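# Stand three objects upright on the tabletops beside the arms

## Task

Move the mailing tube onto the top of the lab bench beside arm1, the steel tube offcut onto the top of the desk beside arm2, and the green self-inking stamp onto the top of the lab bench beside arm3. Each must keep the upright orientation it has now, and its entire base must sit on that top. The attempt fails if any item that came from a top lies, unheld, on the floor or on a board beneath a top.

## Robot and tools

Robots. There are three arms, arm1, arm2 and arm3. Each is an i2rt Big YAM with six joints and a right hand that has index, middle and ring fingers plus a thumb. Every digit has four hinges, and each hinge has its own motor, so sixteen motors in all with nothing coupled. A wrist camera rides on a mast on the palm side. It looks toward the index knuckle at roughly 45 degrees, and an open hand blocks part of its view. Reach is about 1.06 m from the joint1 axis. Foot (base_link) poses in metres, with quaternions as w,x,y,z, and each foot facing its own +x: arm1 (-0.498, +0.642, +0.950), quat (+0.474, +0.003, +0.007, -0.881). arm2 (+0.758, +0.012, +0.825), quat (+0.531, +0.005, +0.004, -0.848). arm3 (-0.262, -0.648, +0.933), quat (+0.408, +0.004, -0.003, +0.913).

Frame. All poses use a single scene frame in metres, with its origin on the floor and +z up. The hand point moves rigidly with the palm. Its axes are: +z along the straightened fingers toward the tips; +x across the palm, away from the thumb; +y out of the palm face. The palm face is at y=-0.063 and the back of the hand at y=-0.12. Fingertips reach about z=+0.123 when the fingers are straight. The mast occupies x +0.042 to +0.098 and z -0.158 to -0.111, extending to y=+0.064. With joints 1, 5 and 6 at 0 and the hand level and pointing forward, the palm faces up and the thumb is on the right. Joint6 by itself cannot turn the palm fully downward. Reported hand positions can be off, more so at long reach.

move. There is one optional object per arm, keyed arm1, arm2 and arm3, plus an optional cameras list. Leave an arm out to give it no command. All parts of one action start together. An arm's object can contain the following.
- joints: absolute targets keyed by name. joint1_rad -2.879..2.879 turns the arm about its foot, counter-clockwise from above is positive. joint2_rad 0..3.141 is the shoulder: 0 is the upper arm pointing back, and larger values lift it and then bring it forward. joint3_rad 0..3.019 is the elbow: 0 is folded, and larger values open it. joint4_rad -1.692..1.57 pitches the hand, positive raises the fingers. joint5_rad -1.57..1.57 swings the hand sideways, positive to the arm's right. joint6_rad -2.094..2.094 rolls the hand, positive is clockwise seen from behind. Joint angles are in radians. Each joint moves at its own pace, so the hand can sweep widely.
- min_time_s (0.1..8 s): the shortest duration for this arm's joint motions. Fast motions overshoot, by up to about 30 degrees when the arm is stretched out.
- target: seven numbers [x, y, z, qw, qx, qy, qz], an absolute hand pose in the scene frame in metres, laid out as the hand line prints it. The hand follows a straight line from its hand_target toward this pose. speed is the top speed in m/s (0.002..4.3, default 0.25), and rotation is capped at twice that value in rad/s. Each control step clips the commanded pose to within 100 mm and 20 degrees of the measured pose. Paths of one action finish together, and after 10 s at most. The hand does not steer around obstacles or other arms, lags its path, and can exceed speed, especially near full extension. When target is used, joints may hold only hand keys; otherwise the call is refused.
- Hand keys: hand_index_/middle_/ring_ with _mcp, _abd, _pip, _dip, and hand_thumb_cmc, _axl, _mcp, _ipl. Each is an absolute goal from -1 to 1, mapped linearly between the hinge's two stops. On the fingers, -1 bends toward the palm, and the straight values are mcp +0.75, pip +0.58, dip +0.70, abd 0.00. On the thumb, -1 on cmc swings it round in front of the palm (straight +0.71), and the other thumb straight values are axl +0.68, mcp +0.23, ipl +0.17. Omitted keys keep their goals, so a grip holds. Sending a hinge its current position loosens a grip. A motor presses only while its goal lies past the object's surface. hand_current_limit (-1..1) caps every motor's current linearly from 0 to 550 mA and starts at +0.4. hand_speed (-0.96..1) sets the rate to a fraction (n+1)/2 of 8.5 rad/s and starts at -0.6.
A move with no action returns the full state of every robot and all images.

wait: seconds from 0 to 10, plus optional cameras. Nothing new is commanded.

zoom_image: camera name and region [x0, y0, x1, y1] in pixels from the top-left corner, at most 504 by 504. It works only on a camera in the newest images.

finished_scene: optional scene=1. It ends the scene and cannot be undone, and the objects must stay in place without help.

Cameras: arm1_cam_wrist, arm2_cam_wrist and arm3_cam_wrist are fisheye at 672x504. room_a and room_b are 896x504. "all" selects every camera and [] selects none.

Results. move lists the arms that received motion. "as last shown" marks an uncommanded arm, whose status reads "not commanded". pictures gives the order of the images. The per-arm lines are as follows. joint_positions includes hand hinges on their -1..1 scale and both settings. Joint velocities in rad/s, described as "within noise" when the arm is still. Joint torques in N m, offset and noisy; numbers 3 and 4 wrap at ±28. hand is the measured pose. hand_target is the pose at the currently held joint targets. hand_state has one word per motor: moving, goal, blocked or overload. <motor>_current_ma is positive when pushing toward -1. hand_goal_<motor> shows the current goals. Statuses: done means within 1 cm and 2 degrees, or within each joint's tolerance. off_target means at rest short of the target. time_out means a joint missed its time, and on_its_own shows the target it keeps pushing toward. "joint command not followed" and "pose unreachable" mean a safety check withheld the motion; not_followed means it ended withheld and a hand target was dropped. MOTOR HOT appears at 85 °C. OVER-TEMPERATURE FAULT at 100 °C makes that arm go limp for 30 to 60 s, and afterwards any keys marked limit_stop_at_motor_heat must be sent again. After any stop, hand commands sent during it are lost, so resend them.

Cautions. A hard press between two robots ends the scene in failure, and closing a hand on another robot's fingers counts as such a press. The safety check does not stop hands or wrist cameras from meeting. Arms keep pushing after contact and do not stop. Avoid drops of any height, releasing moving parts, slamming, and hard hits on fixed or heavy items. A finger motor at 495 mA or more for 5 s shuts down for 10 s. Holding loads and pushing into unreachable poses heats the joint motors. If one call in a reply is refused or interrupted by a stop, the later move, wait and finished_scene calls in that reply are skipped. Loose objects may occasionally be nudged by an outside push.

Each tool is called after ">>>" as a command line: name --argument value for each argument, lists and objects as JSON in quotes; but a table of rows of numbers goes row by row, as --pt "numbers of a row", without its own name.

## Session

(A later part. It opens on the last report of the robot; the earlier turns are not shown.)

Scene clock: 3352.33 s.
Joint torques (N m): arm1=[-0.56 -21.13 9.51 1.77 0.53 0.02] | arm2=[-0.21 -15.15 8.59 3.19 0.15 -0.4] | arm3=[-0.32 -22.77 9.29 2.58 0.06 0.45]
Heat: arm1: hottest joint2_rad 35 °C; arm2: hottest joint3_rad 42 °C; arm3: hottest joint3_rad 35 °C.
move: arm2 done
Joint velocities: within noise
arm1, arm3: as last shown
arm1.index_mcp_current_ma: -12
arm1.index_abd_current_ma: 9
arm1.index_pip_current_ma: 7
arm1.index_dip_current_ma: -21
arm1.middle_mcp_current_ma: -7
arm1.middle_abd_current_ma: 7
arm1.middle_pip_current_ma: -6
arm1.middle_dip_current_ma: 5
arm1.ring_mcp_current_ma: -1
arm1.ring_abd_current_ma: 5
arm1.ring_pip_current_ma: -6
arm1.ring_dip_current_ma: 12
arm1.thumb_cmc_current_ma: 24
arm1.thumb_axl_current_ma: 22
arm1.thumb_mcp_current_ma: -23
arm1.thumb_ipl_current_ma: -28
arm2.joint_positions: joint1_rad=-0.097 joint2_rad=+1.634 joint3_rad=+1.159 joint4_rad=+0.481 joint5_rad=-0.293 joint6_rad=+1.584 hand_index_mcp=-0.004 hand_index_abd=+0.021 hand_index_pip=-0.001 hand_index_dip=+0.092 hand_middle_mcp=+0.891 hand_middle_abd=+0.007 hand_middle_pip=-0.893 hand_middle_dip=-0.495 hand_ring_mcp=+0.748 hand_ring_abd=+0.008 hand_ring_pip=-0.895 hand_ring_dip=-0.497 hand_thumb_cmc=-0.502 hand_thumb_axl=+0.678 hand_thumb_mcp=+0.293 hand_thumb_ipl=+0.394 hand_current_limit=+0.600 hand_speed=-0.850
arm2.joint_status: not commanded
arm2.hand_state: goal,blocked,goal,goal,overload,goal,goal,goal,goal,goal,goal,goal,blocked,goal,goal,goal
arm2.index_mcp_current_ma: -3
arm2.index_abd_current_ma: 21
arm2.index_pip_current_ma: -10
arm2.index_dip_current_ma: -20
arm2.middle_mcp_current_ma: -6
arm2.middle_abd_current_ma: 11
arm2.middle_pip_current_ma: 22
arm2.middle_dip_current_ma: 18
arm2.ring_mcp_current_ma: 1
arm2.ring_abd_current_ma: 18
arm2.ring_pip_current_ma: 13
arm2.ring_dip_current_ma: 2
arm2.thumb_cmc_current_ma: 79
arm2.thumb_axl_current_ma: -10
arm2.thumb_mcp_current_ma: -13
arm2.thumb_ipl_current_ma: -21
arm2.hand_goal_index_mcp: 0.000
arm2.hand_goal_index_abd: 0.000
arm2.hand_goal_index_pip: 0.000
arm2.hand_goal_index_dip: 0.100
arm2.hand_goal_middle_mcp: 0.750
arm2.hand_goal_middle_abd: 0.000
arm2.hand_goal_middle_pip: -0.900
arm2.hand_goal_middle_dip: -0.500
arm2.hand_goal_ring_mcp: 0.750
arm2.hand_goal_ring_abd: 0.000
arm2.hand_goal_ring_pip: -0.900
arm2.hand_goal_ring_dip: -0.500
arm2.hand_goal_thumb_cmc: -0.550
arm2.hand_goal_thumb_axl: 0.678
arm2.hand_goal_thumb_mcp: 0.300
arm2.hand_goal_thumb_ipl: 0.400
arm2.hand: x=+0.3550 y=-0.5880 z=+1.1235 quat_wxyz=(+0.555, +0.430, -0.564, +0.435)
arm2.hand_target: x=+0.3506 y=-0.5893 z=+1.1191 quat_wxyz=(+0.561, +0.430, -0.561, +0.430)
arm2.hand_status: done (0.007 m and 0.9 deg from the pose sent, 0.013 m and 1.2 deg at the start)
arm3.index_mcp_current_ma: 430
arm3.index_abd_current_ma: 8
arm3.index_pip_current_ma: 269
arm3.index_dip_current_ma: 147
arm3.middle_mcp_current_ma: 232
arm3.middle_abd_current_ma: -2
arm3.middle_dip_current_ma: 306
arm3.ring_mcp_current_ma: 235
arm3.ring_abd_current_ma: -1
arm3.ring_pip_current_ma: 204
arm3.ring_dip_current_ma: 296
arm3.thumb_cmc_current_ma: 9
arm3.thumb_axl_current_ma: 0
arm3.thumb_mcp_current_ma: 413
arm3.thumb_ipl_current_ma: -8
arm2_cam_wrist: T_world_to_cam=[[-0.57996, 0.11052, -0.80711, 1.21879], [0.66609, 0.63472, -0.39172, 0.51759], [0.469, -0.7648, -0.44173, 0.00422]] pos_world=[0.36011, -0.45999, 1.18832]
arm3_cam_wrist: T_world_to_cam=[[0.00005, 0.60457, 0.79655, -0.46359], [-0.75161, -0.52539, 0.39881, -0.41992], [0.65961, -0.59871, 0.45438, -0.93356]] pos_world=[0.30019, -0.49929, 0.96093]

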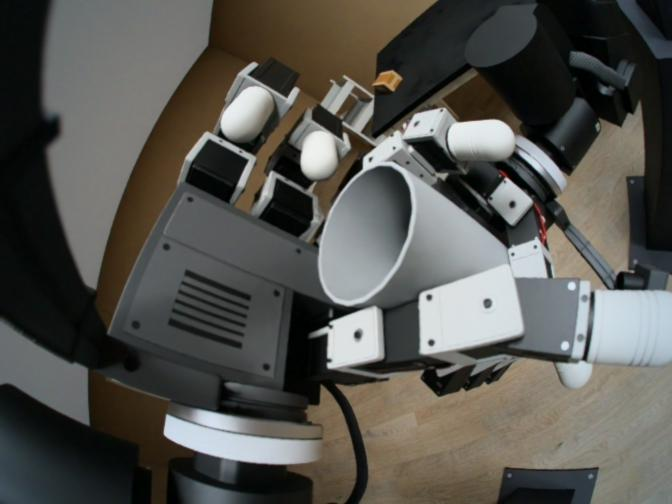

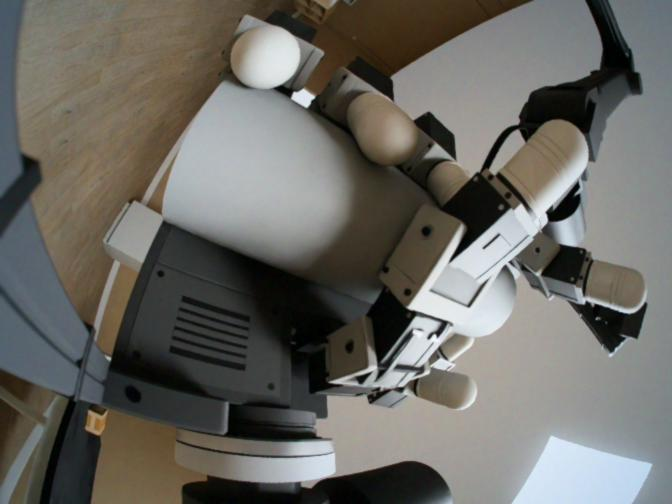

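>>> move --arm2 '{"target": [0.3495, -0.5885, 1.110, 0.561, 0.4305, -0.561, 0.4305], "speed": 0.04}' --cameras '["arm2_cam_wrist", "arm3_cam_wrist", "room_a"]'

>>> zoom_image --camera "room_a" --region '[280, 150, 500, 350]'

Scene clock: 3415.73 s.
Joint torques (N m): arm1=[-0.62 -21.13 9.51 1.78 0.53 0.02] | arm2=[-0.32 -15.56 8.53 3.15 0.12 -0.41] | arm3=[-0.56 -22.65 9.32 2.59 0.06 0.45]
Heat: arm1: hottest joint2_rad 35 °C; arm2: hottest joint3_rad 38 °C; arm3: hottest joint3_rad 35 °C.
move: arm2 done
Joint velocities: within noise
arm1, arm3: as last shown
arm1.index_mcp_current_ma: -2
arm1.index_abd_current_ma: 6
arm1.index_pip_current_ma: 2
arm1.index_dip_current_ma: -12
arm1.middle_mcp_current_ma: -13
arm1.middle_abd_current_ma: 17
arm1.middle_pip_current_ma: -15
arm1.middle_dip_current_ma: 0
arm1.ring_mcp_current_ma: 11
arm1.ring_abd_current_ma: 9
arm1.ring_pip_current_ma: -5
arm1.ring_dip_current_ma: 1
arm1.thumb_cmc_current_ma: 25
arm1.thumb_axl_current_ma: 30
arm1.thumb_mcp_current_ma: -41
arm1.thumb_ipl_current_ma: -14
arm2.joint_positions: joint1_rad=-0.097 joint2_rad=+1.647 joint3_rad=+1.147 joint4_rad=+0.504 joint5_rad=-0.295 joint6_rad=+1.584 hand_index_mcp=-0.004 hand_index_abd=+0.021 hand_index_pip=-0.001 hand_index_dip=+0.092 hand_middle_mcp=+0.891 hand_middle_abd=+0.007 hand_middle_pip=-0.893 hand_middle_dip=-0.495 hand_ring_mcp=+0.748 hand_ring_abd=+0.008 hand_ring_pip=-0.895 hand_ring_dip=-0.497 hand_thumb_cmc=-0.502 hand_thumb_axl=+0.678 hand_thumb_mcp=+0.293 hand_thumb_ipl=+0.394 hand_current_limit=+0.600 hand_speed=-0.850
arm2.joint_status: not commanded
arm2.hand_state: goal,blocked,goal,goal,overload,goal,goal,goal,goal,goal,goal,goal,blocked,goal,goal,goal
arm2.index_mcp_current_ma: -2
arm2.index_abd_current_ma: 19
arm2.index_pip_current_ma: -2
arm2.index_dip_current_ma: -11
arm2.middle_mcp_current_ma: -4
arm2.middle_abd_current_ma: 6
arm2.middle_pip_current_ma: 22
arm2.middle_dip_current_ma: 13
arm2.ring_mcp_current_ma: -5
arm2.ring_abd_current_ma: 14
arm2.ring_pip_current_ma: 12
arm2.ring_dip_current_ma: 4
arm2.thumb_cmc_current_ma: 67
arm2.thumb_axl_current_ma: -9
arm2.thumb_mcp_current_ma: -15
arm2.thumb_ipl_current_ma: -14
arm2.hand_goal_index_mcp: 0.000
arm2.hand_goal_index_abd: 0.000
arm2.hand_goal_index_pip: 0.000
arm2.hand_goal_index_dip: 0.100
arm2.hand_goal_middle_mcp: 0.750
arm2.hand_goal_middle_abd: 0.000
arm2.hand_goal_middle_pip: -0.900
arm2.hand_goal_middle_dip: -0.500
arm2.hand_goal_ring_mcp: 0.750
arm2.hand_goal_ring_abd: 0.000
arm2.hand_goal_ring_pip: -0.900
arm2.hand_goal_ring_dip: -0.500
arm2.hand_goal_thumb_cmc: -0.550
arm2.hand_goal_thumb_axl: 0.678
arm2.hand_goal_thumb_mcp: 0.300
arm2.hand_goal_thumb_ipl: 0.400
arm2.hand: x=+0.3552 y=-0.5883 z=+1.1131 quat_wxyz=(+0.554, +0.431, -0.564, +0.435)
arm2.hand_target: x=+0.3496 y=-0.5884 z=+1.1099 quat_wxyz=(+0.561, +0.431, -0.561, +0.430)
arm2.hand_status: done (0.006 m and 1.1 deg from the pose sent, 0.014 m and 0.9 deg at the start)
arm3.joint_positions: joint1_rad=-2.222 joint2_rad=+2.100 joint3_rad=+0.987 joint4_rad=+1.060 joint5_rad=+0.079 joint6_rad=-1.604 hand_index_mcp=-0.105 hand_index_abd=-0.029 hand_index_pip=-0.204 hand_index_dip=-0.127 hand_middle_mcp=-0.069 hand_middle_abd=-0.042 hand_middle_pip=-0.154 hand_middle_dip=-0.243 hand_ring_mcp=-0.035 hand_ring_abd=-0.049 hand_ring_pip=-0.166 hand_ring_dip=-0.251 hand_thumb_cmc=-0.588 hand_thumb_axl=+0.687 hand_thumb_mcp=-0.093 hand_thumb_ipl=+0.406 hand_current_limit=+0.600 hand_speed=-0.880
arm3.index_mcp_current_ma: 423
arm3.index_abd_current_ma: -1
arm3.index_pip_current_ma: 267
arm3.index_dip_current_ma: 158
arm3.middle_mcp_current_ma: 224
arm3.middle_abd_current_ma: 0
arm3.middle_pip_current_ma: 218
arm3.middle_dip_current_ma: 322
arm3.ring_mcp_current_ma: 218
arm3.ring_abd_current_ma: -6
arm3.ring_pip_current_ma: 210
arm3.ring_dip_current_ma: 308
arm3.thumb_cmc_current_ma: 10
arm3.thumb_axl_current_ma: 15
arm3.thumb_mcp_current_ma: 418
arm3.thumb_ipl_current_ma: 3
arm3.hand: x=+0.4260 y=-0.5232 z=+1.0180 quat_wxyz=(+0.687, -0.010, +0.727, -0.010)
arm3.hand_target: x=+0.4402 y=-0.5219 z=+1.0723 quat_wxyz=(+0.722, +0.000, +0.692, +0.000)
arm2_cam_wrist: T_world_to_cam=[[-0.57915, 0.11095, -0.80763, 1.21107], [0.66538, 0.63673, -0.38968, 0.51269], [0.47101, -0.76307, -0.44258, 0.00053]] pos_world=[0.36, -0.4604, 1.17812]
arm3_cam_wrist: T_world_to_cam=[[-0.00002, 0.6055, 0.79585, -0.46228], [-0.75159, -0.52497, 0.3994, -0.42029], [0.65963, -0.59814, 0.4551, -0.93399]] pos_world=[0.30019, -0.49939, 0.96083]

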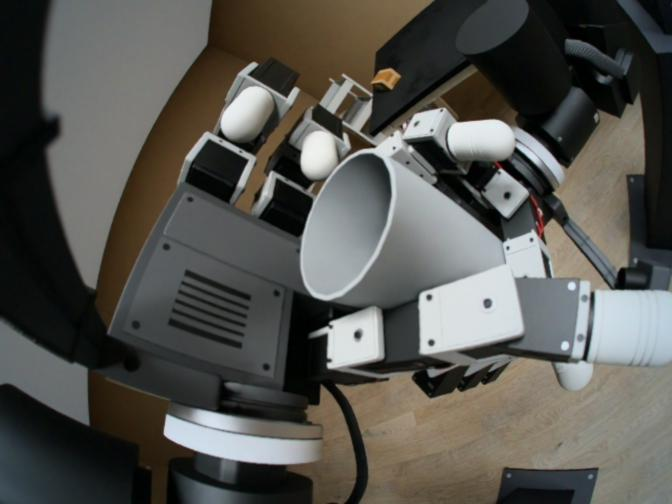

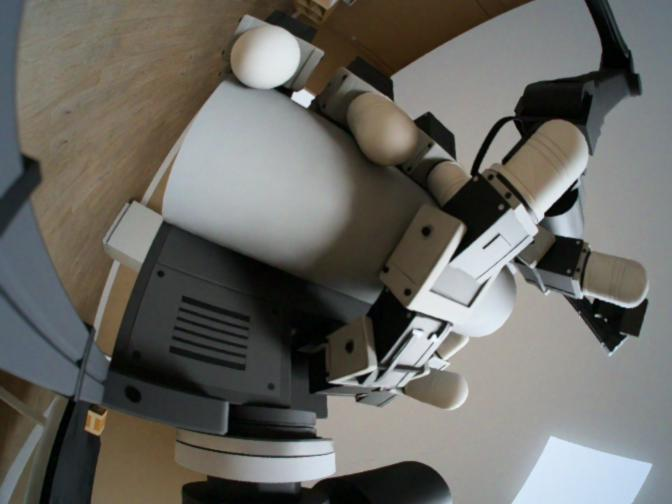

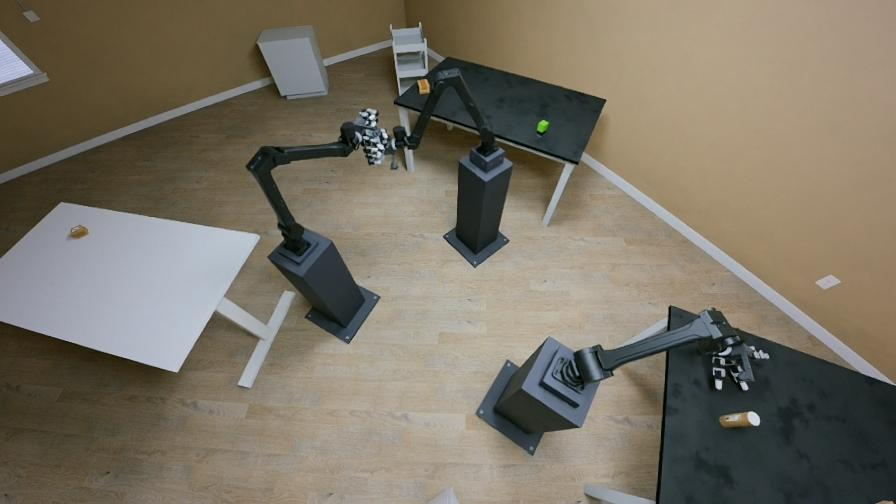

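Scaled by 2.291 from the camera's image (finer frame: 1280x720).

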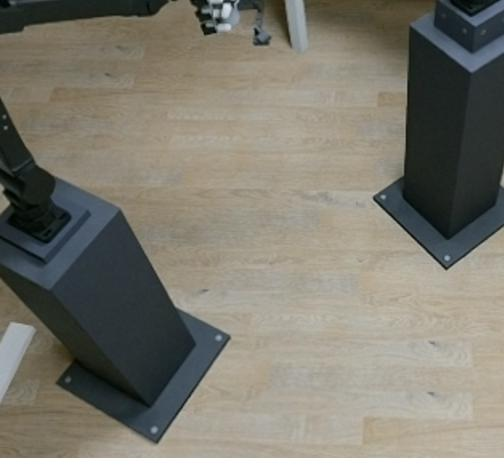

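>>> zoom_image --camera "room_a" --region '[640, 300, 896, 504]'

Scaled by 1.969 from the camera's image (finer frame: 1280x720).

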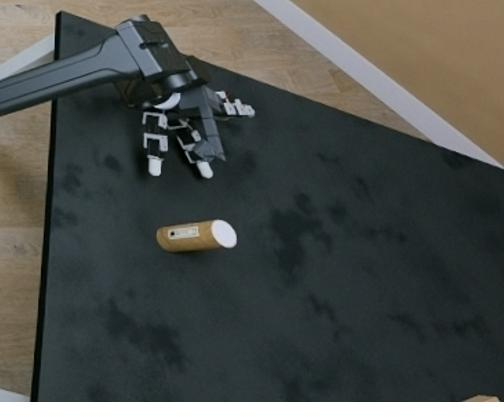

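>>> move --arm2 '{"joints": {"hand_thumb_mcp": 0.08, "hand_thumb_ipl": 0.4, "hand_index_mcp": -0.25, "hand_index_pip": -0.15, "hand_index_dip": -0.05, "hand_speed": -0.85}}'

>>> move --arm2 '{"joints": {"hand_thumb_mcp": -0.65, "hand_thumb_ipl": 0.4, "hand_index_mcp": -0.9, "hand_index_pip": -0.9, "hand_index_dip": -0.7, "hand_speed": -0.85, "hand_current_limit": 0.7}}' --cameras '["arm2_cam_wrist", "arm3_cam_wrist"]'

>>> zoom_image --camera "arm2_cam_wrist" --region '[280, 80, 672, 480]'

Scene clock: 3426.90 s.
Joint torques (N m): arm1=[-0.62 -21.19 9.52 1.78 0.53 0.02] | arm2=[-0.5 -15.38 8.54 3.23 0.17 -0.4] | arm3=[-0.44 -22.71 9.28 2.55 0.06 0.47]
Heat: arm1: hottest joint2_rad 36 °C; arm2: hottest joint3_rad 38 °C; arm3: hottest joint3_rad 35 °C.
move: arm2 off_target
Joint velocities: within noise
arm1.joint_positions: joint1_rad=-0.789 joint2_rad=+2.379 joint3_rad=+1.472 joint4_rad=+0.498 joint5_rad=+0.408 joint6_rad=+1.738 hand_index_mcp=+0.380 hand_index_abd=+0.004 hand_index_pip=+0.162 hand_index_dip=+0.588 hand_middle_mcp=+0.996 hand_middle_abd=+0.011 hand_middle_pip=+0.571 hand_middle_dip=+0.697 hand_ring_mcp=+0.995 hand_ring_abd=+0.010 hand_ring_pip=+0.571 hand_ring_dip=+0.690 hand_thumb_cmc=-0.324 hand_thumb_axl=+0.700 hand_thumb_mcp=+0.052 hand_thumb_ipl=+0.266 hand_current_limit=+0.400 hand_speed=-0.900
arm1.joint_status: not commanded
arm1.hand_state: goal,goal,goal,goal,goal,goal,goal,goal,goal,goal,goal,goal,blocked,blocked,blocked,goal
arm1.index_mcp_current_ma: -7
arm1.index_abd_current_ma: 5
arm1.index_pip_current_ma: 0
arm1.index_dip_current_ma: -20
arm1.middle_mcp_current_ma: -17
arm1.middle_abd_current_ma: 18
arm1.middle_pip_current_ma: -13
arm1.middle_dip_current_ma: -9
arm1.ring_mcp_current_ma: 13
arm1.ring_abd_current_ma: 19
arm1.ring_pip_current_ma: 0
arm1.ring_dip_current_ma: 6
arm1.thumb_cmc_current_ma: 16
arm1.thumb_axl_current_ma: 28
arm1.thumb_mcp_current_ma: -26
arm1.thumb_ipl_current_ma: -12
arm1.hand_goal_index_mcp: 0.380
arm1.hand_goal_index_abd: 0.000
arm1.hand_goal_index_pip: 0.170
arm1.hand_goal_index_dip: 0.600
arm1.hand_goal_middle_mcp: 1.000
arm1.hand_goal_middle_abd: 0.000
arm1.hand_goal_middle_pip: 0.578
arm1.hand_goal_middle_dip: 0.696
arm1.hand_goal_ring_mcp: 1.000
arm1.hand_goal_ring_abd: 0.000
arm1.hand_goal_ring_pip: 0.578
arm1.hand_goal_ring_dip: 0.696
arm1.hand_goal_thumb_cmc: -0.350
arm1.hand_goal_thumb_axl: 0.678
arm1.hand_goal_thumb_mcp: 0.080
arm1.hand_goal_thumb_ipl: 0.280
arm1.hand: x=-1.2601 y=+0.6354 z=+0.8786 quat_wxyz=(+0.560, -0.094, -0.819, -0.075)
arm1.hand_target: x=-1.2723 y=+0.6331 z=+0.8852 quat_wxyz=(+0.569, -0.101, -0.813, -0.071)
arm1.hand_status: not commanded
arm2.joint_positions: joint1_rad=-0.097 joint2_rad=+1.647 joint3_rad=+1.146 joint4_rad=+0.504 joint5_rad=-0.297 joint6_rad=+1.584 hand_index_mcp=-0.187 hand_index_abd=+0.013 hand_index_pip=-0.135 hand_index_dip=-0.041 hand_middle_mcp=+0.891 hand_middle_abd=+0.007 hand_middle_pip=-0.893 hand_middle_dip=-0.495 hand_ring_mcp=+0.748 hand_ring_abd=+0.008 hand_ring_pip=-0.895 hand_ring_dip=-0.497 hand_thumb_cmc=-0.502 hand_thumb_axl=+0.673 hand_thumb_mcp=+0.135 hand_thumb_ipl=+0.397 hand_current_limit=+0.600 hand_speed=-0.850
arm2.joint_status: hand_index_mcp off_target (ended at -0.187, target -0.250); hand_thumb_mcp off_target (ended at +0.135, target +0.080); the others done
arm2.hand_state: blocked,goal,goal,goal,overload,goal,goal,goal,goal,goal,goal,goal,blocked,goal,blocked,goal
arm2.index_mcp_current_ma: 116
arm2.index_abd_current_ma: 11
arm2.index_pip_current_ma: 29
arm2.index_dip_current_ma: 20
arm2.middle_mcp_current_ma: -9
arm2.middle_abd_current_ma: 6
arm2.middle_pip_current_ma: 16
arm2.middle_dip_current_ma: 9
arm2.ring_mcp_current_ma: 1
arm2.ring_abd_current_ma: 13
arm2.ring_pip_current_ma: 19
arm2.ring_dip_current_ma: 5
arm2.thumb_cmc_current_ma: 71
arm2.thumb_axl_current_ma: -20
arm2.thumb_mcp_current_ma: 112
arm2.thumb_ipl_current_ma: -5
arm2.hand_goal_index_mcp: -0.250
arm2.hand_goal_index_abd: 0.000
arm2.hand_goal_index_pip: -0.150
arm2.hand_goal_index_dip: -0.050
arm2.hand_goal_middle_mcp: 0.750
arm2.hand_goal_middle_abd: 0.000
arm2.hand_goal_middle_pip: -0.900
arm2.hand_goal_middle_dip: -0.500
arm2.hand_goal_ring_mcp: 0.750
arm2.hand_goal_ring_abd: 0.000
arm2.hand_goal_ring_pip: -0.900
arm2.hand_goal_ring_dip: -0.500
arm2.hand_goal_thumb_cmc: -0.550
arm2.hand_goal_thumb_axl: 0.678
arm2.hand_goal_thumb_mcp: 0.080
arm2.hand_goal_thumb_ipl: 0.400
arm2.hand: x=+0.3554 y=-0.5883 z=+1.1126 quat_wxyz=(+0.553, +0.431, -0.564, +0.435)
arm2.hand_target: x=+0.3496 y=-0.5884 z=+1.1098 quat_wxyz=(+0.561, +0.431, -0.561, +0.430)
arm2.hand_status: not commanded
arm3: as last shown
arm3.index_mcp_current_ma: 428
arm3.index_abd_current_ma: 14
arm3.index_pip_current_ma: 260
arm3.middle_mcp_current_ma: 229
arm3.middle_abd_current_ma: -14
arm3.middle_pip_current_ma: 221
arm3.middle_dip_current_ma: 325
arm3.ring_mcp_current_ma: 232
arm3.ring_abd_current_ma: -11
arm3.ring_pip_current_ma: 209
arm3.ring_dip_current_ma: 310
arm3.thumb_cmc_current_ma: -4
arm3.thumb_axl_current_ma: -9
arm3.thumb_mcp_current_ma: 407
arm3.thumb_ipl_current_ma: -2
pictures: none

Scene clock: 3428.87 s.
Joint torques (N m): arm1=[-0.5 -21.13 9.52 1.77 0.53 0.02] | arm2=[-0.32 -15.33 8.8 3.15 0.2 -0.14] | arm3=[-0.56 -22.77 9.32 2.54 0.05 0.47]
Heat: arm1: hottest joint2_rad 36 °C; arm2: hottest joint3_rad 38 °C; arm3: hottest joint3_rad 35 °C.
move: arm2 off_target
Joint velocities: within noise
arm1, arm3: as last shown
arm1.index_mcp_current_ma: -8
arm1.index_abd_current_ma: 14
arm1.index_pip_current_ma: -2
arm1.index_dip_current_ma: -24
arm1.middle_mcp_current_ma: -7
arm1.middle_abd_current_ma: 16
arm1.middle_pip_current_ma: -3
arm1.middle_dip_current_ma: -5
arm1.ring_mcp_current_ma: 4
arm1.ring_abd_current_ma: 13
arm1.ring_pip_current_ma: -19
arm1.ring_dip_current_ma: 4
arm1.thumb_cmc_current_ma: 31
arm1.thumb_axl_current_ma: 30
arm1.thumb_mcp_current_ma: -34
arm1.thumb_ipl_current_ma: -25
arm2.joint_positions: joint1_rad=-0.096 joint2_rad=+1.647 joint3_rad=+1.143 joint4_rad=+0.504 joint5_rad=-0.297 joint6_rad=+1.558 hand_index_mcp=-0.181 hand_index_abd=+0.023 hand_index_pip=-0.129 hand_index_dip=-0.119 hand_middle_mcp=+0.891 hand_middle_abd=+0.007 hand_middle_pip=-0.893 hand_middle_dip=-0.495 hand_ring_mcp=+0.748 hand_ring_abd=+0.008 hand_ring_pip=-0.895 hand_ring_dip=-0.497 hand_thumb_cmc=-0.495 hand_thumb_axl=+0.652 hand_thumb_mcp=+0.055 hand_thumb_ipl=+0.397 hand_current_limit=+0.700 hand_speed=-0.850
arm2.joint_status: hand_index_mcp off_target (ended at -0.181, target -0.900); hand_index_pip off_target (ended at -0.129, target -0.900); hand_index_dip off_target (ended at -0.119, target -0.700); hand_thumb_mcp off_target (ended at +0.055, target -0.650); the others done
arm2.hand_state: blocked,blocked,blocked,blocked,overload,goal,goal,goal,goal,goal,goal,goal,blocked,blocked,blocked,goal
arm2.index_mcp_current_ma: 470
arm2.index_abd_current_ma: 16
arm2.index_pip_current_ma: 482
arm2.index_dip_current_ma: 466
arm2.middle_mcp_current_ma: 1
arm2.middle_abd_current_ma: 8
arm2.middle_pip_current_ma: 25
arm2.middle_dip_current_ma: 6
arm2.ring_mcp_current_ma: -7
arm2.ring_abd_current_ma: 12
arm2.ring_pip_current_ma: 10
arm2.ring_dip_current_ma: 16
arm2.thumb_cmc_current_ma: 76
arm2.thumb_axl_current_ma: -67
arm2.thumb_mcp_current_ma: 457
arm2.thumb_ipl_current_ma: -10
arm2.hand_goal_index_mcp: -0.900
arm2.hand_goal_index_abd: 0.000
arm2.hand_goal_index_pip: -0.900
arm2.hand_goal_index_dip: -0.700
arm2.hand_goal_middle_mcp: 0.750
arm2.hand_goal_middle_abd: 0.000
arm2.hand_goal_middle_pip: -0.900
arm2.hand_goal_middle_dip: -0.500
arm2.hand_goal_ring_mcp: 0.750
arm2.hand_goal_ring_abd: 0.000
arm2.hand_goal_ring_pip: -0.900
arm2.hand_goal_ring_dip: -0.500
arm2.hand_goal_thumb_cmc: -0.550
arm2.hand_goal_thumb_axl: 0.678
arm2.hand_goal_thumb_mcp: -0.650
arm2.hand_goal_thumb_ipl: 0.400
arm2.hand: x=+0.3554 y=-0.5880 z=+1.1134 quat_wxyz=(+0.558, +0.439, -0.559, +0.428)
arm2.hand_target: x=+0.3496 y=-0.5884 z=+1.1099 quat_wxyz=(+0.561, +0.431, -0.561, +0.430)
arm2.hand_status: not commanded
arm3.joint_positions: joint1_rad=-2.222 joint2_rad=+2.100 joint3_rad=+0.987 joint4_rad=+1.060 joint5_rad=+0.079 joint6_rad=-1.604 hand_index_mcp=-0.105 hand_index_abd=-0.029 hand_index_pip=-0.204 hand_index_dip=-0.126 hand_middle_mcp=-0.068 hand_middle_abd=-0.042 hand_middle_pip=-0.154 hand_middle_dip=-0.243 hand_ring_mcp=-0.035 hand_ring_abd=-0.050 hand_ring_pip=-0.166 hand_ring_dip=-0.252 hand_thumb_cmc=-0.588 hand_thumb_axl=+0.687 hand_thumb_mcp=-0.093 hand_thumb_ipl=+0.405 hand_current_limit=+0.600 hand_speed=-0.880
arm3.index_mcp_current_ma: 426
arm3.index_abd_current_ma: 7
arm3.index_pip_current_ma: 271
arm3.index_dip_current_ma: 163
arm3.middle_abd_current_ma: -8
arm3.middle_pip_current_ma: 220
arm3.middle_dip_current_ma: 312
arm3.ring_mcp_current_ma: 236
arm3.ring_abd_current_ma: 1
arm3.ring_pip_current_ma: 221
arm3.ring_dip_current_ma: 313
arm3.thumb_cmc_current_ma: -3
arm3.thumb_axl_current_ma: 9
arm3.thumb_mcp_current_ma: 421
arm2_cam_wrist: T_world_to_cam=[[-0.59827, 0.11674, -0.79274, 1.20512], [0.65448, 0.64198, -0.39939, 0.53018], [0.4623, -0.75778, -0.46048, 0.02695]] pos_world=[0.36154, -0.46063, 1.17951]
arm3_cam_wrist: T_world_to_cam=[[-0.00002, 0.6055, 0.79585, -0.46228], [-0.75159, -0.52497, 0.3994, -0.42029], [0.65963, -0.59814, 0.4551, -0.93399]] pos_world=[0.30019, -0.49939, 0.96083]

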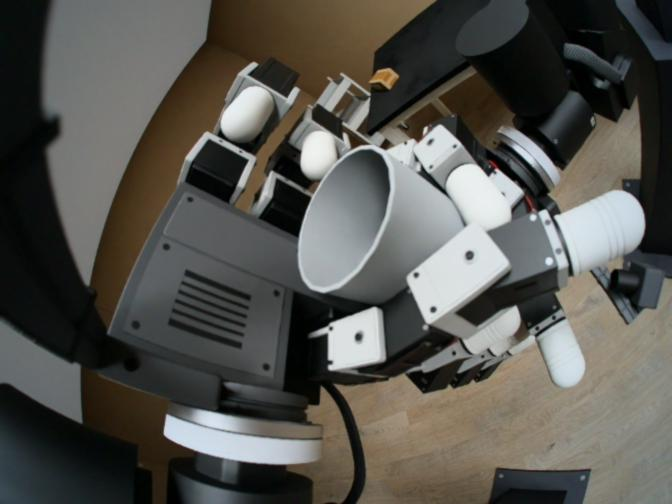

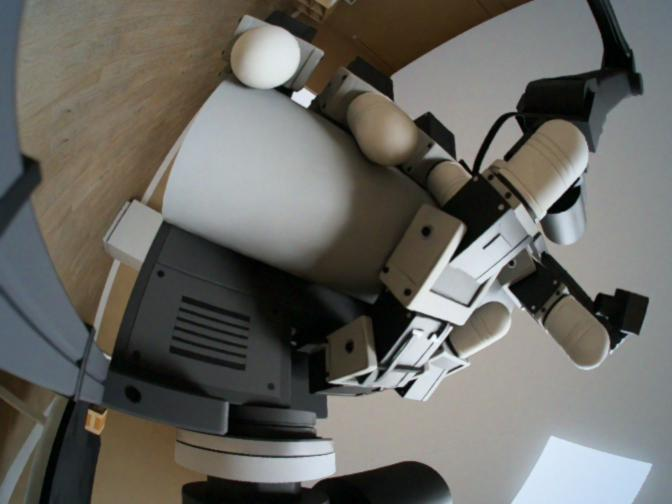

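Scaled by 1.260 from the camera's image (finer frame: 960x720).

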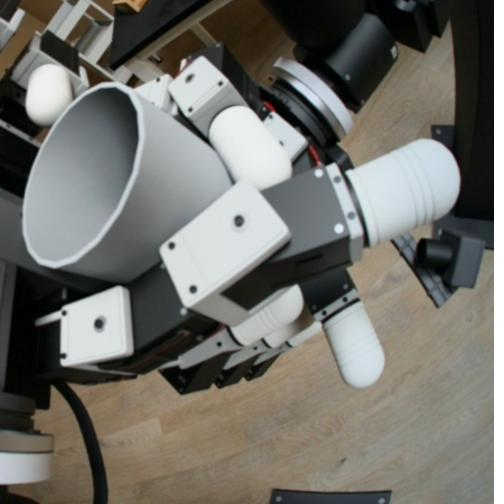

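>>> move --arm2 '{"target": [0.3505, -0.5885, 1.171, 0.5755, 0.4191, -0.5461, 0.4417], "speed": 0.04, "joints": {"hand_current_limit": 0.68}}'

>>> move --arm3 '{"target": [0.4320, -0.5225, 1.030, 0.7071, 0.0, 0.7071, 0.0], "speed": 0.03}' --cameras '["arm2_cam_wrist", "arm3_cam_wrist"]'

Scene clock: 3433.80 s.
Joint torques (N m): arm1=[-0.67 -21.19 9.51 1.77 0.53 0.02] | arm2=[-0.44 -19.96 13.09 1.96 0.09 0.02] | arm3=[-0.44 -22.77 9.29 2.55 0.06 0.49]
Heat: arm1: hottest joint2_rad 36 °C; arm2: hottest joint3_rad 39 °C; arm3: hottest joint3_rad 35 °C.
move: arm2 off_target
Joint velocities: within noise
arm1, arm3: as last shown
arm1.index_mcp_current_ma: -11
arm1.index_abd_current_ma: 15
arm1.index_pip_current_ma: 9
arm1.index_dip_current_ma: -18
arm1.middle_mcp_current_ma: -8
arm1.middle_pip_current_ma: -11
arm1.middle_dip_current_ma: 1
arm1.ring_mcp_current_ma: -3
arm1.ring_abd_current_ma: 10
arm1.ring_pip_current_ma: -12
arm1.ring_dip_current_ma: 2
arm1.thumb_cmc_current_ma: 36
arm1.thumb_axl_current_ma: 28
arm1.thumb_mcp_current_ma: -35
arm1.thumb_ipl_current_ma: -28
arm2.joint_positions: joint1_rad=-0.096 joint2_rad=+1.634 joint3_rad=+1.143 joint4_rad=+0.469 joint5_rad=-0.295 joint6_rad=+1.558 hand_index_mcp=-0.154 hand_index_abd=+0.007 hand_index_pip=-0.129 hand_index_dip=-0.139 hand_middle_mcp=+0.891 hand_middle_abd=+0.007 hand_middle_pip=-0.893 hand_middle_dip=-0.495 hand_ring_mcp=+0.748 hand_ring_abd=+0.008 hand_ring_pip=-0.895 hand_ring_dip=-0.497 hand_thumb_cmc=-0.485 hand_thumb_axl=+0.650 hand_thumb_mcp=-0.007 hand_thumb_ipl=+0.397 hand_current_limit=+0.680 hand_speed=-0.850
arm2.joint_status: all done
arm2.hand_state: blocked,goal,blocked,blocked,overload,goal,goal,goal,goal,goal,goal,goal,blocked,blocked,blocked,goal
arm2.index_mcp_current_ma: 473
arm2.index_abd_current_ma: 5
arm2.index_pip_current_ma: 462
arm2.index_dip_current_ma: 467
arm2.middle_mcp_current_ma: 4
arm2.middle_abd_current_ma: 9
arm2.middle_pip_current_ma: 12
arm2.middle_dip_current_ma: 7
arm2.ring_mcp_current_ma: -7
arm2.ring_abd_current_ma: 8
arm2.ring_pip_current_ma: 8
arm2.ring_dip_current_ma: -3
arm2.thumb_cmc_current_ma: 102
arm2.thumb_axl_current_ma: -60
arm2.thumb_mcp_current_ma: 458
arm2.thumb_ipl_current_ma: -11
arm2.hand_goal_index_mcp: -0.900
arm2.hand_goal_index_abd: 0.000
arm2.hand_goal_index_pip: -0.900
arm2.hand_goal_index_dip: -0.700
arm2.hand_goal_middle_mcp: 0.750
arm2.hand_goal_middle_abd: 0.000
arm2.hand_goal_middle_pip: -0.900
arm2.hand_goal_middle_dip: -0.500
arm2.hand_goal_ring_mcp: 0.750
arm2.hand_goal_ring_abd: 0.000
arm2.hand_goal_ring_pip: -0.900
arm2.hand_goal_ring_dip: -0.500
arm2.hand_goal_thumb_cmc: -0.550
arm2.hand_goal_thumb_axl: 0.678
arm2.hand_goal_thumb_mcp: -0.650
arm2.hand_goal_thumb_ipl: 0.400
arm2.on_its_own: hand_thumb_mcp moved -0.062 toward your old target -0.650
arm2.hand: x=+0.3567 y=-0.5851 z=+1.1133 quat_wxyz=(+0.551, +0.441, -0.567, +0.424)
arm2.hand_target: x=+0.3524 y=-0.5858 z=+1.1705 quat_wxyz=(+0.575, +0.420, -0.545, +0.442)
arm2.hand_status: off_target (0.058 m and 4.9 deg from the pose sent, 0.058 m and 3.7 deg at the start)
arm3.joint_positions: joint1_rad=-2.222 joint2_rad=+2.100 joint3_rad=+0.987 joint4_rad=+1.060 joint5_rad=+0.079 joint6_rad=-1.606 hand_index_mcp=-0.105 hand_index_abd=-0.029 hand_index_pip=-0.204 hand_index_dip=-0.127 hand_middle_mcp=-0.068 hand_middle_abd=-0.042 hand_middle_pip=-0.154 hand_middle_dip=-0.244 hand_ring_mcp=-0.034 hand_ring_abd=-0.050 hand_ring_pip=-0.166 hand_ring_dip=-0.252 hand_thumb_cmc=-0.588 hand_thumb_axl=+0.687 hand_thumb_mcp=-0.093 hand_thumb_ipl=+0.406 hand_current_limit=+0.600 hand_speed=-0.880
arm3.index_mcp_current_ma: 436
arm3.index_abd_current_ma: 14
arm3.index_pip_current_ma: 269
arm3.index_dip_current_ma: 160
arm3.middle_mcp_current_ma: 235
arm3.middle_abd_current_ma: -5
arm3.middle_pip_current_ma: 233
arm3.middle_dip_current_ma: 320
arm3.ring_mcp_current_ma: 232
arm3.ring_abd_current_ma: -6
arm3.ring_pip_current_ma: 212
arm3.ring_dip_current_ma: 307
arm3.thumb_cmc_current_ma: 15
arm3.thumb_axl_current_ma: 3
arm3.thumb_mcp_current_ma: 429
arm3.thumb_ipl_current_ma: -3
arm3.hand: x=+0.4260 y=-0.5231 z=+1.0178 quat_wxyz=(+0.687, -0.011, +0.727, -0.011)
pictures: none

Scene clock: 3435.73 s.
Joint torques (N m): arm1=[-0.62 -21.19 9.52 1.78 0.53 0.01] | arm2=[-0.26 -19.96 13.08 2.21 -0.06 0.04] | arm3=[-0.38 -18.37 7.35 3.28 0.01 0.52]
Heat: arm1: hottest joint2_rad 36 °C; arm2: hottest joint3_rad 39 °C; arm3: hottest joint3_rad 35 °C.
move: arm3 off_target
Joint velocities: within noise
arm1: as last shown
arm1.index_abd_current_ma: -10
arm1.index_pip_current_ma: -1
arm1.index_dip_current_ma: -12
arm1.middle_abd_current_ma: 10
arm1.middle_pip_current_ma: -22
arm1.ring_mcp_current_ma: 3
arm1.ring_abd_current_ma: 3
arm1.ring_pip_current_ma: -10
arm1.ring_dip_current_ma: 0
arm1.thumb_cmc_current_ma: 30
arm1.thumb_mcp_current_ma: -22
arm1.thumb_ipl_current_ma: -23
arm2.joint_positions: joint1_rad=-0.097 joint2_rad=+1.633 joint3_rad=+1.143 joint4_rad=+0.462 joint5_rad=-0.292 joint6_rad=+1.558 hand_index_mcp=-0.146 hand_index_abd=+0.019 hand_index_pip=-0.129 hand_index_dip=-0.155 hand_middle_mcp=+0.891 hand_middle_abd=+0.007 hand_middle_pip=-0.893 hand_middle_dip=-0.495 hand_ring_mcp=+0.748 hand_ring_abd=+0.008 hand_ring_pip=-0.895 hand_ring_dip=-0.497 hand_thumb_cmc=-0.478 hand_thumb_axl=+0.650 hand_thumb_mcp=-0.022 hand_thumb_ipl=+0.397 hand_current_limit=+0.680 hand_speed=-0.850
arm2.joint_status: not commanded
arm2.hand_state: blocked,goal,blocked,blocked,overload,goal,goal,goal,goal,goal,goal,goal,blocked,blocked,blocked,goal
arm2.index_mcp_current_ma: 471
arm2.index_abd_current_ma: 18
arm2.index_pip_current_ma: 456
arm2.index_dip_current_ma: 463
arm2.middle_mcp_current_ma: -2
arm2.middle_abd_current_ma: 9
arm2.middle_pip_current_ma: 24
arm2.middle_dip_current_ma: 8
arm2.ring_mcp_current_ma: -5
arm2.ring_abd_current_ma: 6
arm2.ring_pip_current_ma: 13
arm2.ring_dip_current_ma: 6
arm2.thumb_cmc_current_ma: 110
arm2.thumb_axl_current_ma: -63
arm2.thumb_mcp_current_ma: 447
arm2.thumb_ipl_current_ma: -9
arm2.hand_goal_index_mcp: -0.900
arm2.hand_goal_index_abd: 0.000
arm2.hand_goal_index_pip: -0.900
arm2.hand_goal_index_dip: -0.700
arm2.hand_goal_middle_mcp: 0.750
arm2.hand_goal_middle_abd: 0.000
arm2.hand_goal_middle_pip: -0.900
arm2.hand_goal_middle_dip: -0.500
arm2.hand_goal_ring_mcp: 0.750
arm2.hand_goal_ring_abd: 0.000
arm2.hand_goal_ring_pip: -0.900
arm2.hand_goal_ring_dip: -0.500
arm2.hand_goal_thumb_cmc: -0.550
arm2.hand_goal_thumb_axl: 0.678
arm2.hand_goal_thumb_mcp: -0.650
arm2.hand_goal_thumb_ipl: 0.400
arm2.hand: x=+0.3561 y=-0.5842 z=+1.1120 quat_wxyz=(+0.550, +0.441, -0.570, +0.422)
arm2.hand_target: x=+0.3524 y=-0.5858 z=+1.1706 quat_wxyz=(+0.576, +0.420, -0.545, +0.442)
arm2.hand_status: not commanded
arm3.joint_positions: joint1_rad=-2.222 joint2_rad=+2.113 joint3_rad=+0.987 joint4_rad=+1.085 joint5_rad=+0.079 joint6_rad=-1.606 hand_index_mcp=-0.104 hand_index_abd=-0.029 hand_index_pip=-0.204 hand_index_dip=-0.128 hand_middle_mcp=-0.068 hand_middle_abd=-0.042 hand_middle_pip=-0.154 hand_middle_dip=-0.244 hand_ring_mcp=-0.035 hand_ring_abd=-0.050 hand_ring_pip=-0.166 hand_ring_dip=-0.252 hand_thumb_cmc=-0.587 hand_thumb_axl=+0.687 hand_thumb_mcp=-0.094 hand_thumb_ipl=+0.409 hand_current_limit=+0.600 hand_speed=-0.880
arm3.joint_status: not commanded
arm3.hand_state: blocked,blocked,blocked,blocked,blocked,blocked,blocked,blocked,blocked,blocked,blocked,blocked,blocked,goal,blocked,goal
arm3.index_mcp_current_ma: 440
arm3.index_abd_current_ma: 6
arm3.index_pip_current_ma: 276
arm3.index_dip_current_ma: 154
arm3.middle_mcp_current_ma: 249
arm3.middle_abd_current_ma: 1
arm3.middle_pip_current_ma: 217
arm3.middle_dip_current_ma: 311
arm3.ring_mcp_current_ma: 217
arm3.ring_abd_current_ma: -7
arm3.ring_pip_current_ma: 203
arm3.ring_dip_current_ma: 319
arm3.thumb_cmc_current_ma: 12
arm3.thumb_axl_current_ma: 12
arm3.thumb_mcp_current_ma: 416
arm3.thumb_ipl_current_ma: 7
arm3.hand_goal_index_mcp: -0.750
arm3.hand_goal_index_abd: 0.000
arm3.hand_goal_index_pip: -0.700
arm3.hand_goal_index_dip: -0.500
arm3.hand_goal_middle_mcp: -0.500
arm3.hand_goal_middle_abd: 0.000
arm3.hand_goal_middle_pip: -0.600
arm3.hand_goal_middle_dip: -0.800
arm3.hand_goal_ring_mcp: -0.450
arm3.hand_goal_ring_abd: 0.000
arm3.hand_goal_ring_pip: -0.600
arm3.hand_goal_ring_dip: -0.800
arm3.hand_goal_thumb_cmc: -0.550
arm3.hand_goal_thumb_axl: 0.678
arm3.hand_goal_thumb_mcp: -0.600
arm3.hand_goal_thumb_ipl: 0.400
arm3.hand: x=+0.4253 y=-0.5232 z=+1.0155 quat_wxyz=(+0.691, -0.011, +0.723, -0.011)
arm3.hand_target: x=+0.4315 y=-0.5226 z=+1.0300 quat_wxyz=(+0.707, +0.000, +0.707, +0.000)
arm3.hand_status: off_target (0.016 m and 3.1 deg from the pose sent, 0.014 m and 3.7 deg at the start)
arm2_cam_wrist: T_world_to_cam=[[-0.58631, 0.13996, -0.7979, 1.21903], [0.66383, 0.64753, -0.37422, 0.49868], [0.46429, -0.74908, -0.47256, 0.04667]] pos_world=[0.36203, -0.45856, 1.18134]
arm3_cam_wrist: T_world_to_cam=[[-0.00941, 0.60628, 0.79519, -0.45528], [-0.7562, -0.52463, 0.39105, -0.40931], [0.65427, -0.59765, 0.46341, -0.93831]] pos_world=[0.3001, -0.49949, 0.95692]

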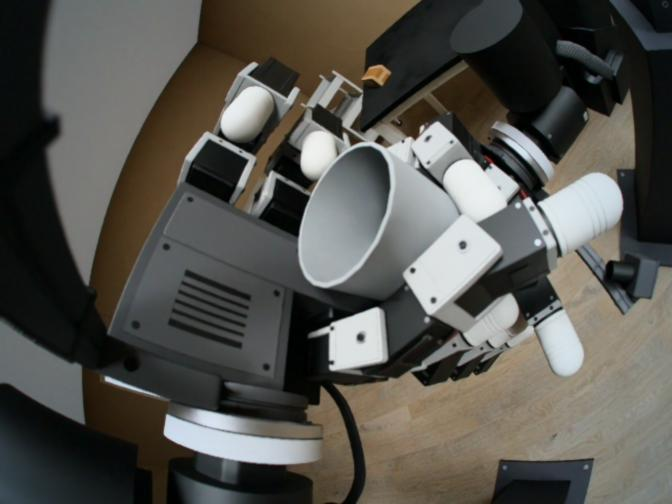

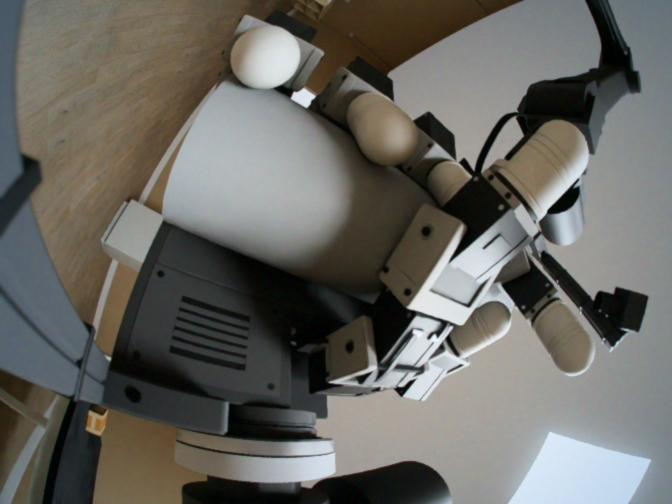

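>>> move --arm3 '{"joints": {"hand_index_mcp": -0.1, "hand_index_pip": -0.18, "hand_index_dip": -0.08, "hand_middle_mcp": -0.06, "hand_middle_pip": -0.12, "hand_middle_dip": -0.2, "hand_ring_mcp": -0.02, "hand_ring_pip": -0.12, "hand_ring_dip": -0.2, "hand_thumb_mcp": -0.08, "hand_speed": -0.93}}'

>>> move --arm3 '{"joints": {"hand_index_mcp": 0.1, "hand_index_pip": 0.0, "hand_index_dip": 0.1, "hand_middle_mcp": 0.12, "hand_middle_pip": 0.0, "hand_middle_dip": 0.0, "hand_ring_mcp": 0.15, "hand_ring_pip": 0.0, "hand_ring_dip": 0.0, "hand_thumb_mcp": 0.2, "hand_speed": -0.93}}' --cameras '["arm2_cam_wrist", "arm3_cam_wrist"]'

Scene clock: 3441.93 s.
Joint torques (N m): arm1=[-0.62 -21.19 9.51 1.78 0.53 0.02] | arm2=[-0.21 -19.84 13.07 2.47 -0.15 -0.02] | arm3=[-0.62 -18.55 7.39 3.17 0.02 0.49]
Heat: arm1: hottest joint2_rad 36 °C; arm2: hottest joint3_rad 39 °C; arm3: hottest joint3_rad 35 °C.
move: arm3 off_target
Joint velocities: within noise
arm1, arm2: as last shown
arm1.index_mcp_current_ma: -7
arm1.index_abd_current_ma: 13
arm1.index_pip_current_ma: 5
arm1.index_dip_current_ma: -22
arm1.middle_mcp_current_ma: -14
arm1.middle_abd_current_ma: 13
arm1.middle_pip_current_ma: -17
arm1.middle_dip_current_ma: 9
arm1.ring_mcp_current_ma: 13
arm1.ring_abd_current_ma: 16
arm1.ring_pip_current_ma: -3
arm1.ring_dip_current_ma: 3
arm1.thumb_cmc_current_ma: 28
arm1.thumb_axl_current_ma: 29
arm1.thumb_mcp_current_ma: -35
arm1.thumb_ipl_current_ma: -20
arm2.joint_positions: joint1_rad=-0.099 joint2_rad=+1.633 joint3_rad=+1.143 joint4_rad=+0.456 joint5_rad=-0.290 joint6_rad=+1.562 hand_index_mcp=-0.145 hand_index_abd=+0.039 hand_index_pip=-0.129 hand_index_dip=-0.167 hand_middle_mcp=+0.891 hand_middle_abd=+0.007 hand_middle_pip=-0.893 hand_middle_dip=-0.495 hand_ring_mcp=+0.748 hand_ring_abd=+0.008 hand_ring_pip=-0.895 hand_ring_dip=-0.497 hand_thumb_cmc=-0.473 hand_thumb_axl=+0.650 hand_thumb_mcp=-0.036 hand_thumb_ipl=+0.394 hand_current_limit=+0.680 hand_speed=-0.850
arm2.hand_state: blocked,blocked,blocked,blocked,overload,goal,goal,goal,goal,goal,goal,goal,blocked,blocked,blocked,goal
arm2.index_mcp_current_ma: 477
arm2.index_abd_current_ma: 38
arm2.index_pip_current_ma: 453
arm2.index_dip_current_ma: 477
arm2.middle_mcp_current_ma: -17
arm2.middle_abd_current_ma: 6
arm2.middle_pip_current_ma: 22
arm2.middle_dip_current_ma: -1
arm2.ring_mcp_current_ma: -6
arm2.ring_abd_current_ma: 4
arm2.ring_pip_current_ma: 9
arm2.ring_dip_current_ma: 16
arm2.thumb_cmc_current_ma: 122
arm2.thumb_axl_current_ma: -56
arm2.thumb_mcp_current_ma: 453
arm2.thumb_ipl_current_ma: -13
arm2.hand: x=+0.3547 y=-0.5829 z=+1.1103 quat_wxyz=(+0.548, +0.439, -0.573, +0.422)
arm2.hand_target: x=+0.3523 y=-0.5857 z=+1.1706 quat_wxyz=(+0.576, +0.420, -0.545, +0.442)
arm3.joint_positions: joint1_rad=-2.222 joint2_rad=+2.113 joint3_rad=+0.987 joint4_rad=+1.088 joint5_rad=+0.079 joint6_rad=-1.603 hand_index_mcp=-0.110 hand_index_abd=-0.031 hand_index_pip=-0.183 hand_index_dip=-0.085 hand_middle_mcp=-0.053 hand_middle_abd=-0.042 hand_middle_pip=-0.126 hand_middle_dip=-0.217 hand_ring_mcp=+0.005 hand_ring_abd=-0.050 hand_ring_pip=-0.131 hand_ring_dip=-0.215 hand_thumb_cmc=-0.596 hand_thumb_axl=+0.680 hand_thumb_mcp=-0.074 hand_thumb_ipl=+0.414 hand_current_limit=+0.600 hand_speed=-0.930
arm3.joint_status: hand_ring_mcp off_target (ended at +0.005, target -0.020); the others done
arm3.hand_state: goal,blocked,goal,goal,goal,blocked,goal,goal,blocked,blocked,goal,goal,blocked,goal,goal,goal
arm3.index_mcp_current_ma: -9
arm3.index_abd_current_ma: -1
arm3.index_pip_current_ma: 10
arm3.index_dip_current_ma: -1
arm3.middle_mcp_current_ma: -8
arm3.middle_abd_current_ma: -19
arm3.middle_pip_current_ma: -2
arm3.middle_dip_current_ma: -8
arm3.ring_mcp_current_ma: 15
arm3.ring_abd_current_ma: -4
arm3.ring_pip_current_ma: -9
arm3.ring_dip_current_ma: -2
arm3.thumb_cmc_current_ma: -14
arm3.thumb_axl_current_ma: -14
arm3.thumb_mcp_current_ma: 14
arm3.thumb_ipl_current_ma: 12
arm3.hand_goal_index_mcp: -0.100
arm3.hand_goal_index_abd: 0.000
arm3.hand_goal_index_pip: -0.180
arm3.hand_goal_index_dip: -0.080
arm3.hand_goal_middle_mcp: -0.060
arm3.hand_goal_middle_abd: 0.000
arm3.hand_goal_middle_pip: -0.120
arm3.hand_goal_middle_dip: -0.200
arm3.hand_goal_ring_mcp: -0.020
arm3.hand_goal_ring_abd: 0.000
arm3.hand_goal_ring_pip: -0.120
arm3.hand_goal_ring_dip: -0.200
arm3.hand_goal_thumb_cmc: -0.550
arm3.hand_goal_thumb_axl: 0.678
arm3.hand_goal_thumb_mcp: -0.080
arm3.hand_goal_thumb_ipl: 0.400
arm3.hand: x=+0.4252 y=-0.5233 z=+1.0163 quat_wxyz=(+0.692, -0.009, +0.722, -0.009)
arm3.hand_target: x=+0.4315 y=-0.5226 z=+1.0301 quat_wxyz=(+0.707, +0.000, +0.707, +0.000)
arm3.hand_status: not commanded
pictures: none

Scene clock: 3443.83 s.
Joint torques (N m): arm1=[-0.62 -21.13 9.54 1.78 0.53 0.02] | arm2=[-0.21 -19.84 13.12 2.77 -0.11 -0.32] | arm3=[-0.32 -18.55 7.41 3.12 0 0.37]
Heat: arm1: hottest joint2_rad 36 °C; arm2: hottest joint3_rad 40 °C; arm3: hottest joint3_rad 35 °C.
move: arm3 done
Joint velocities: within noise
arm1, arm2: as last shown
arm1.index_mcp_current_ma: -17
arm1.index_abd_current_ma: 7
arm1.index_pip_current_ma: 7
arm1.index_dip_current_ma: -11
arm1.middle_mcp_current_ma: -13
arm1.middle_abd_current_ma: 14
arm1.middle_pip_current_ma: -11
arm1.middle_dip_current_ma: 2
arm1.ring_mcp_current_ma: 15
arm1.ring_abd_current_ma: 12
arm1.ring_pip_current_ma: -6
arm1.ring_dip_current_ma: -2
arm1.thumb_cmc_current_ma: 25
arm1.thumb_axl_current_ma: 24
arm1.thumb_mcp_current_ma: -27
arm1.thumb_ipl_current_ma: -21
arm2.joint_positions: joint1_rad=-0.099 joint2_rad=+1.633 joint3_rad=+1.143 joint4_rad=+0.451 joint5_rad=-0.290 joint6_rad=+1.591 hand_index_mcp=-0.147 hand_index_abd=+0.049 hand_index_pip=-0.131 hand_index_dip=-0.199 hand_middle_mcp=+0.891 hand_middle_abd=+0.007 hand_middle_pip=-0.893 hand_middle_dip=-0.495 hand_ring_mcp=+0.748 hand_ring_abd=+0.008 hand_ring_pip=-0.895 hand_ring_dip=-0.497 hand_thumb_cmc=-0.481 hand_thumb_axl=+0.684 hand_thumb_mcp=-0.058 hand_thumb_ipl=+0.394 hand_current_limit=+0.680 hand_speed=-0.850
arm2.hand_state: blocked,blocked,blocked,blocked,overload,goal,goal,goal,goal,goal,goal,goal,blocked,goal,blocked,goal
arm2.index_mcp_current_ma: 463
arm2.index_abd_current_ma: 45
arm2.index_pip_current_ma: 468
arm2.index_dip_current_ma: 465
arm2.middle_mcp_current_ma: 4
arm2.middle_abd_current_ma: 8
arm2.middle_pip_current_ma: 21
arm2.middle_dip_current_ma: 8
arm2.ring_mcp_current_ma: -14
arm2.ring_abd_current_ma: 9
arm2.ring_pip_current_ma: 16
arm2.ring_dip_current_ma: -2
arm2.thumb_cmc_current_ma: 101
arm2.thumb_axl_current_ma: 3
arm2.thumb_mcp_current_ma: 460
arm2.thumb_ipl_current_ma: -18
arm2.on_its_own: hand_index_dip moved -0.032 toward your old target -0.700; hand_thumb_mcp moved -0.022 toward your old target -0.650
arm2.hand: x=+0.3554 y=-0.5827 z=+1.1064 quat_wxyz=(+0.540, +0.432, -0.582, +0.429)
arm2.hand_target: x=+0.3523 y=-0.5857 z=+1.1706 quat_wxyz=(+0.576, +0.419, -0.545, +0.442)
arm3.joint_positions: joint1_rad=-2.223 joint2_rad=+2.113 joint3_rad=+0.987 joint4_rad=+1.090 joint5_rad=+0.080 joint6_rad=-1.594 hand_index_mcp=+0.090 hand_index_abd=-0.031 hand_index_pip=-0.007 hand_index_dip=+0.086 hand_middle_mcp=+0.110 hand_middle_abd=-0.042 hand_middle_pip=-0.014 hand_middle_dip=-0.017 hand_ring_mcp=+0.141 hand_ring_abd=-0.050 hand_ring_pip=-0.005 hand_ring_dip=-0.015 hand_thumb_cmc=-0.596 hand_thumb_axl=+0.681 hand_thumb_mcp=+0.186 hand_thumb_ipl=+0.410 hand_current_limit=+0.600 hand_speed=-0.930
arm3.joint_status: all done
arm3.hand_state: goal,blocked,goal,goal,goal,blocked,goal,goal,goal,blocked,goal,goal,blocked,goal,goal,goal
arm3.index_mcp_current_ma: -5
arm3.index_abd_current_ma: -13
arm3.index_pip_current_ma: 1
arm3.index_dip_current_ma: -10
arm3.middle_mcp_current_ma: -3
arm3.middle_abd_current_ma: -7
arm3.middle_pip_current_ma: -5
arm3.middle_dip_current_ma: -7
arm3.ring_mcp_current_ma: 4
arm3.ring_abd_current_ma: -16
arm3.ring_pip_current_ma: -5
arm3.ring_dip_current_ma: -5
arm3.thumb_cmc_current_ma: -3
arm3.thumb_axl_current_ma: 3
arm3.thumb_mcp_current_ma: 21
arm3.thumb_ipl_current_ma: 14
arm3.hand_goal_index_mcp: 0.100
arm3.hand_goal_index_abd: 0.000
arm3.hand_goal_index_pip: 0.000
arm3.hand_goal_index_dip: 0.100
arm3.hand_goal_middle_mcp: 0.120
arm3.hand_goal_middle_abd: 0.000
arm3.hand_goal_middle_pip: 0.000
arm3.hand_goal_middle_dip: 0.000
arm3.hand_goal_ring_mcp: 0.150
arm3.hand_goal_ring_abd: 0.000
arm3.hand_goal_ring_pip: 0.000
arm3.hand_goal_ring_dip: 0.000
arm3.hand_goal_thumb_cmc: -0.550
arm3.hand_goal_thumb_axl: 0.678
arm3.hand_goal_thumb_mcp: 0.200
arm3.hand_goal_thumb_ipl: 0.400
arm3.hand: x=+0.4254 y=-0.5243 z=+1.0176 quat_wxyz=(+0.693, -0.005, +0.721, -0.007)
arm3.hand_target: x=+0.4315 y=-0.5227 z=+1.0300 quat_wxyz=(+0.707, +0.000, +0.707, +0.000)
arm3.hand_status: not commanded
arm2_cam_wrist: T_world_to_cam=[[-0.55454, 0.14345, -0.8197, 1.22871], [0.68117, 0.64408, -0.3481, 0.45906], [0.47802, -0.75139, -0.45488, 0.01968]] pos_world=[0.35927, -0.45714, 1.17593]
arm3_cam_wrist: T_world_to_cam=[[-0.01179, 0.59602, 0.80288, -0.46846], [-0.75911, -0.52797, 0.38079, -0.40065], [0.65086, -0.60498, 0.45867, -0.93764]] pos_world=[0.30061, -0.49958, 0.95875]

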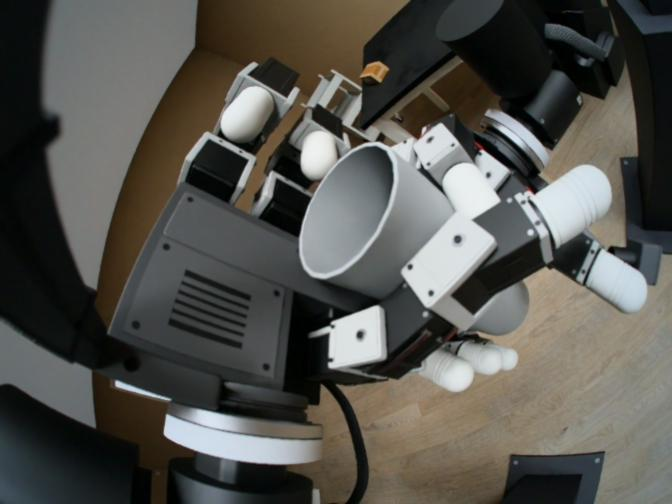

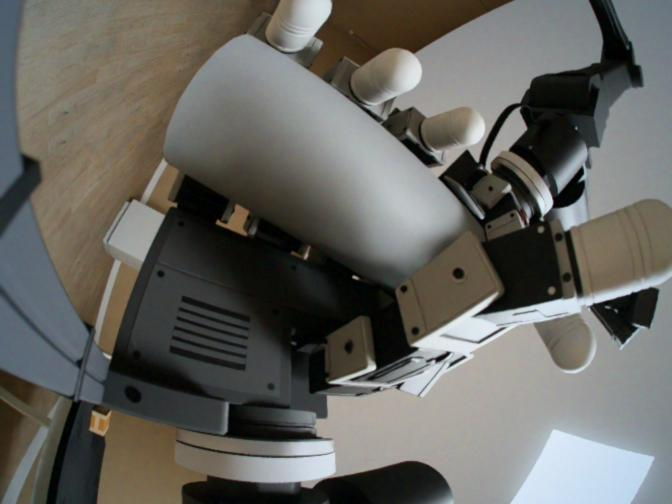

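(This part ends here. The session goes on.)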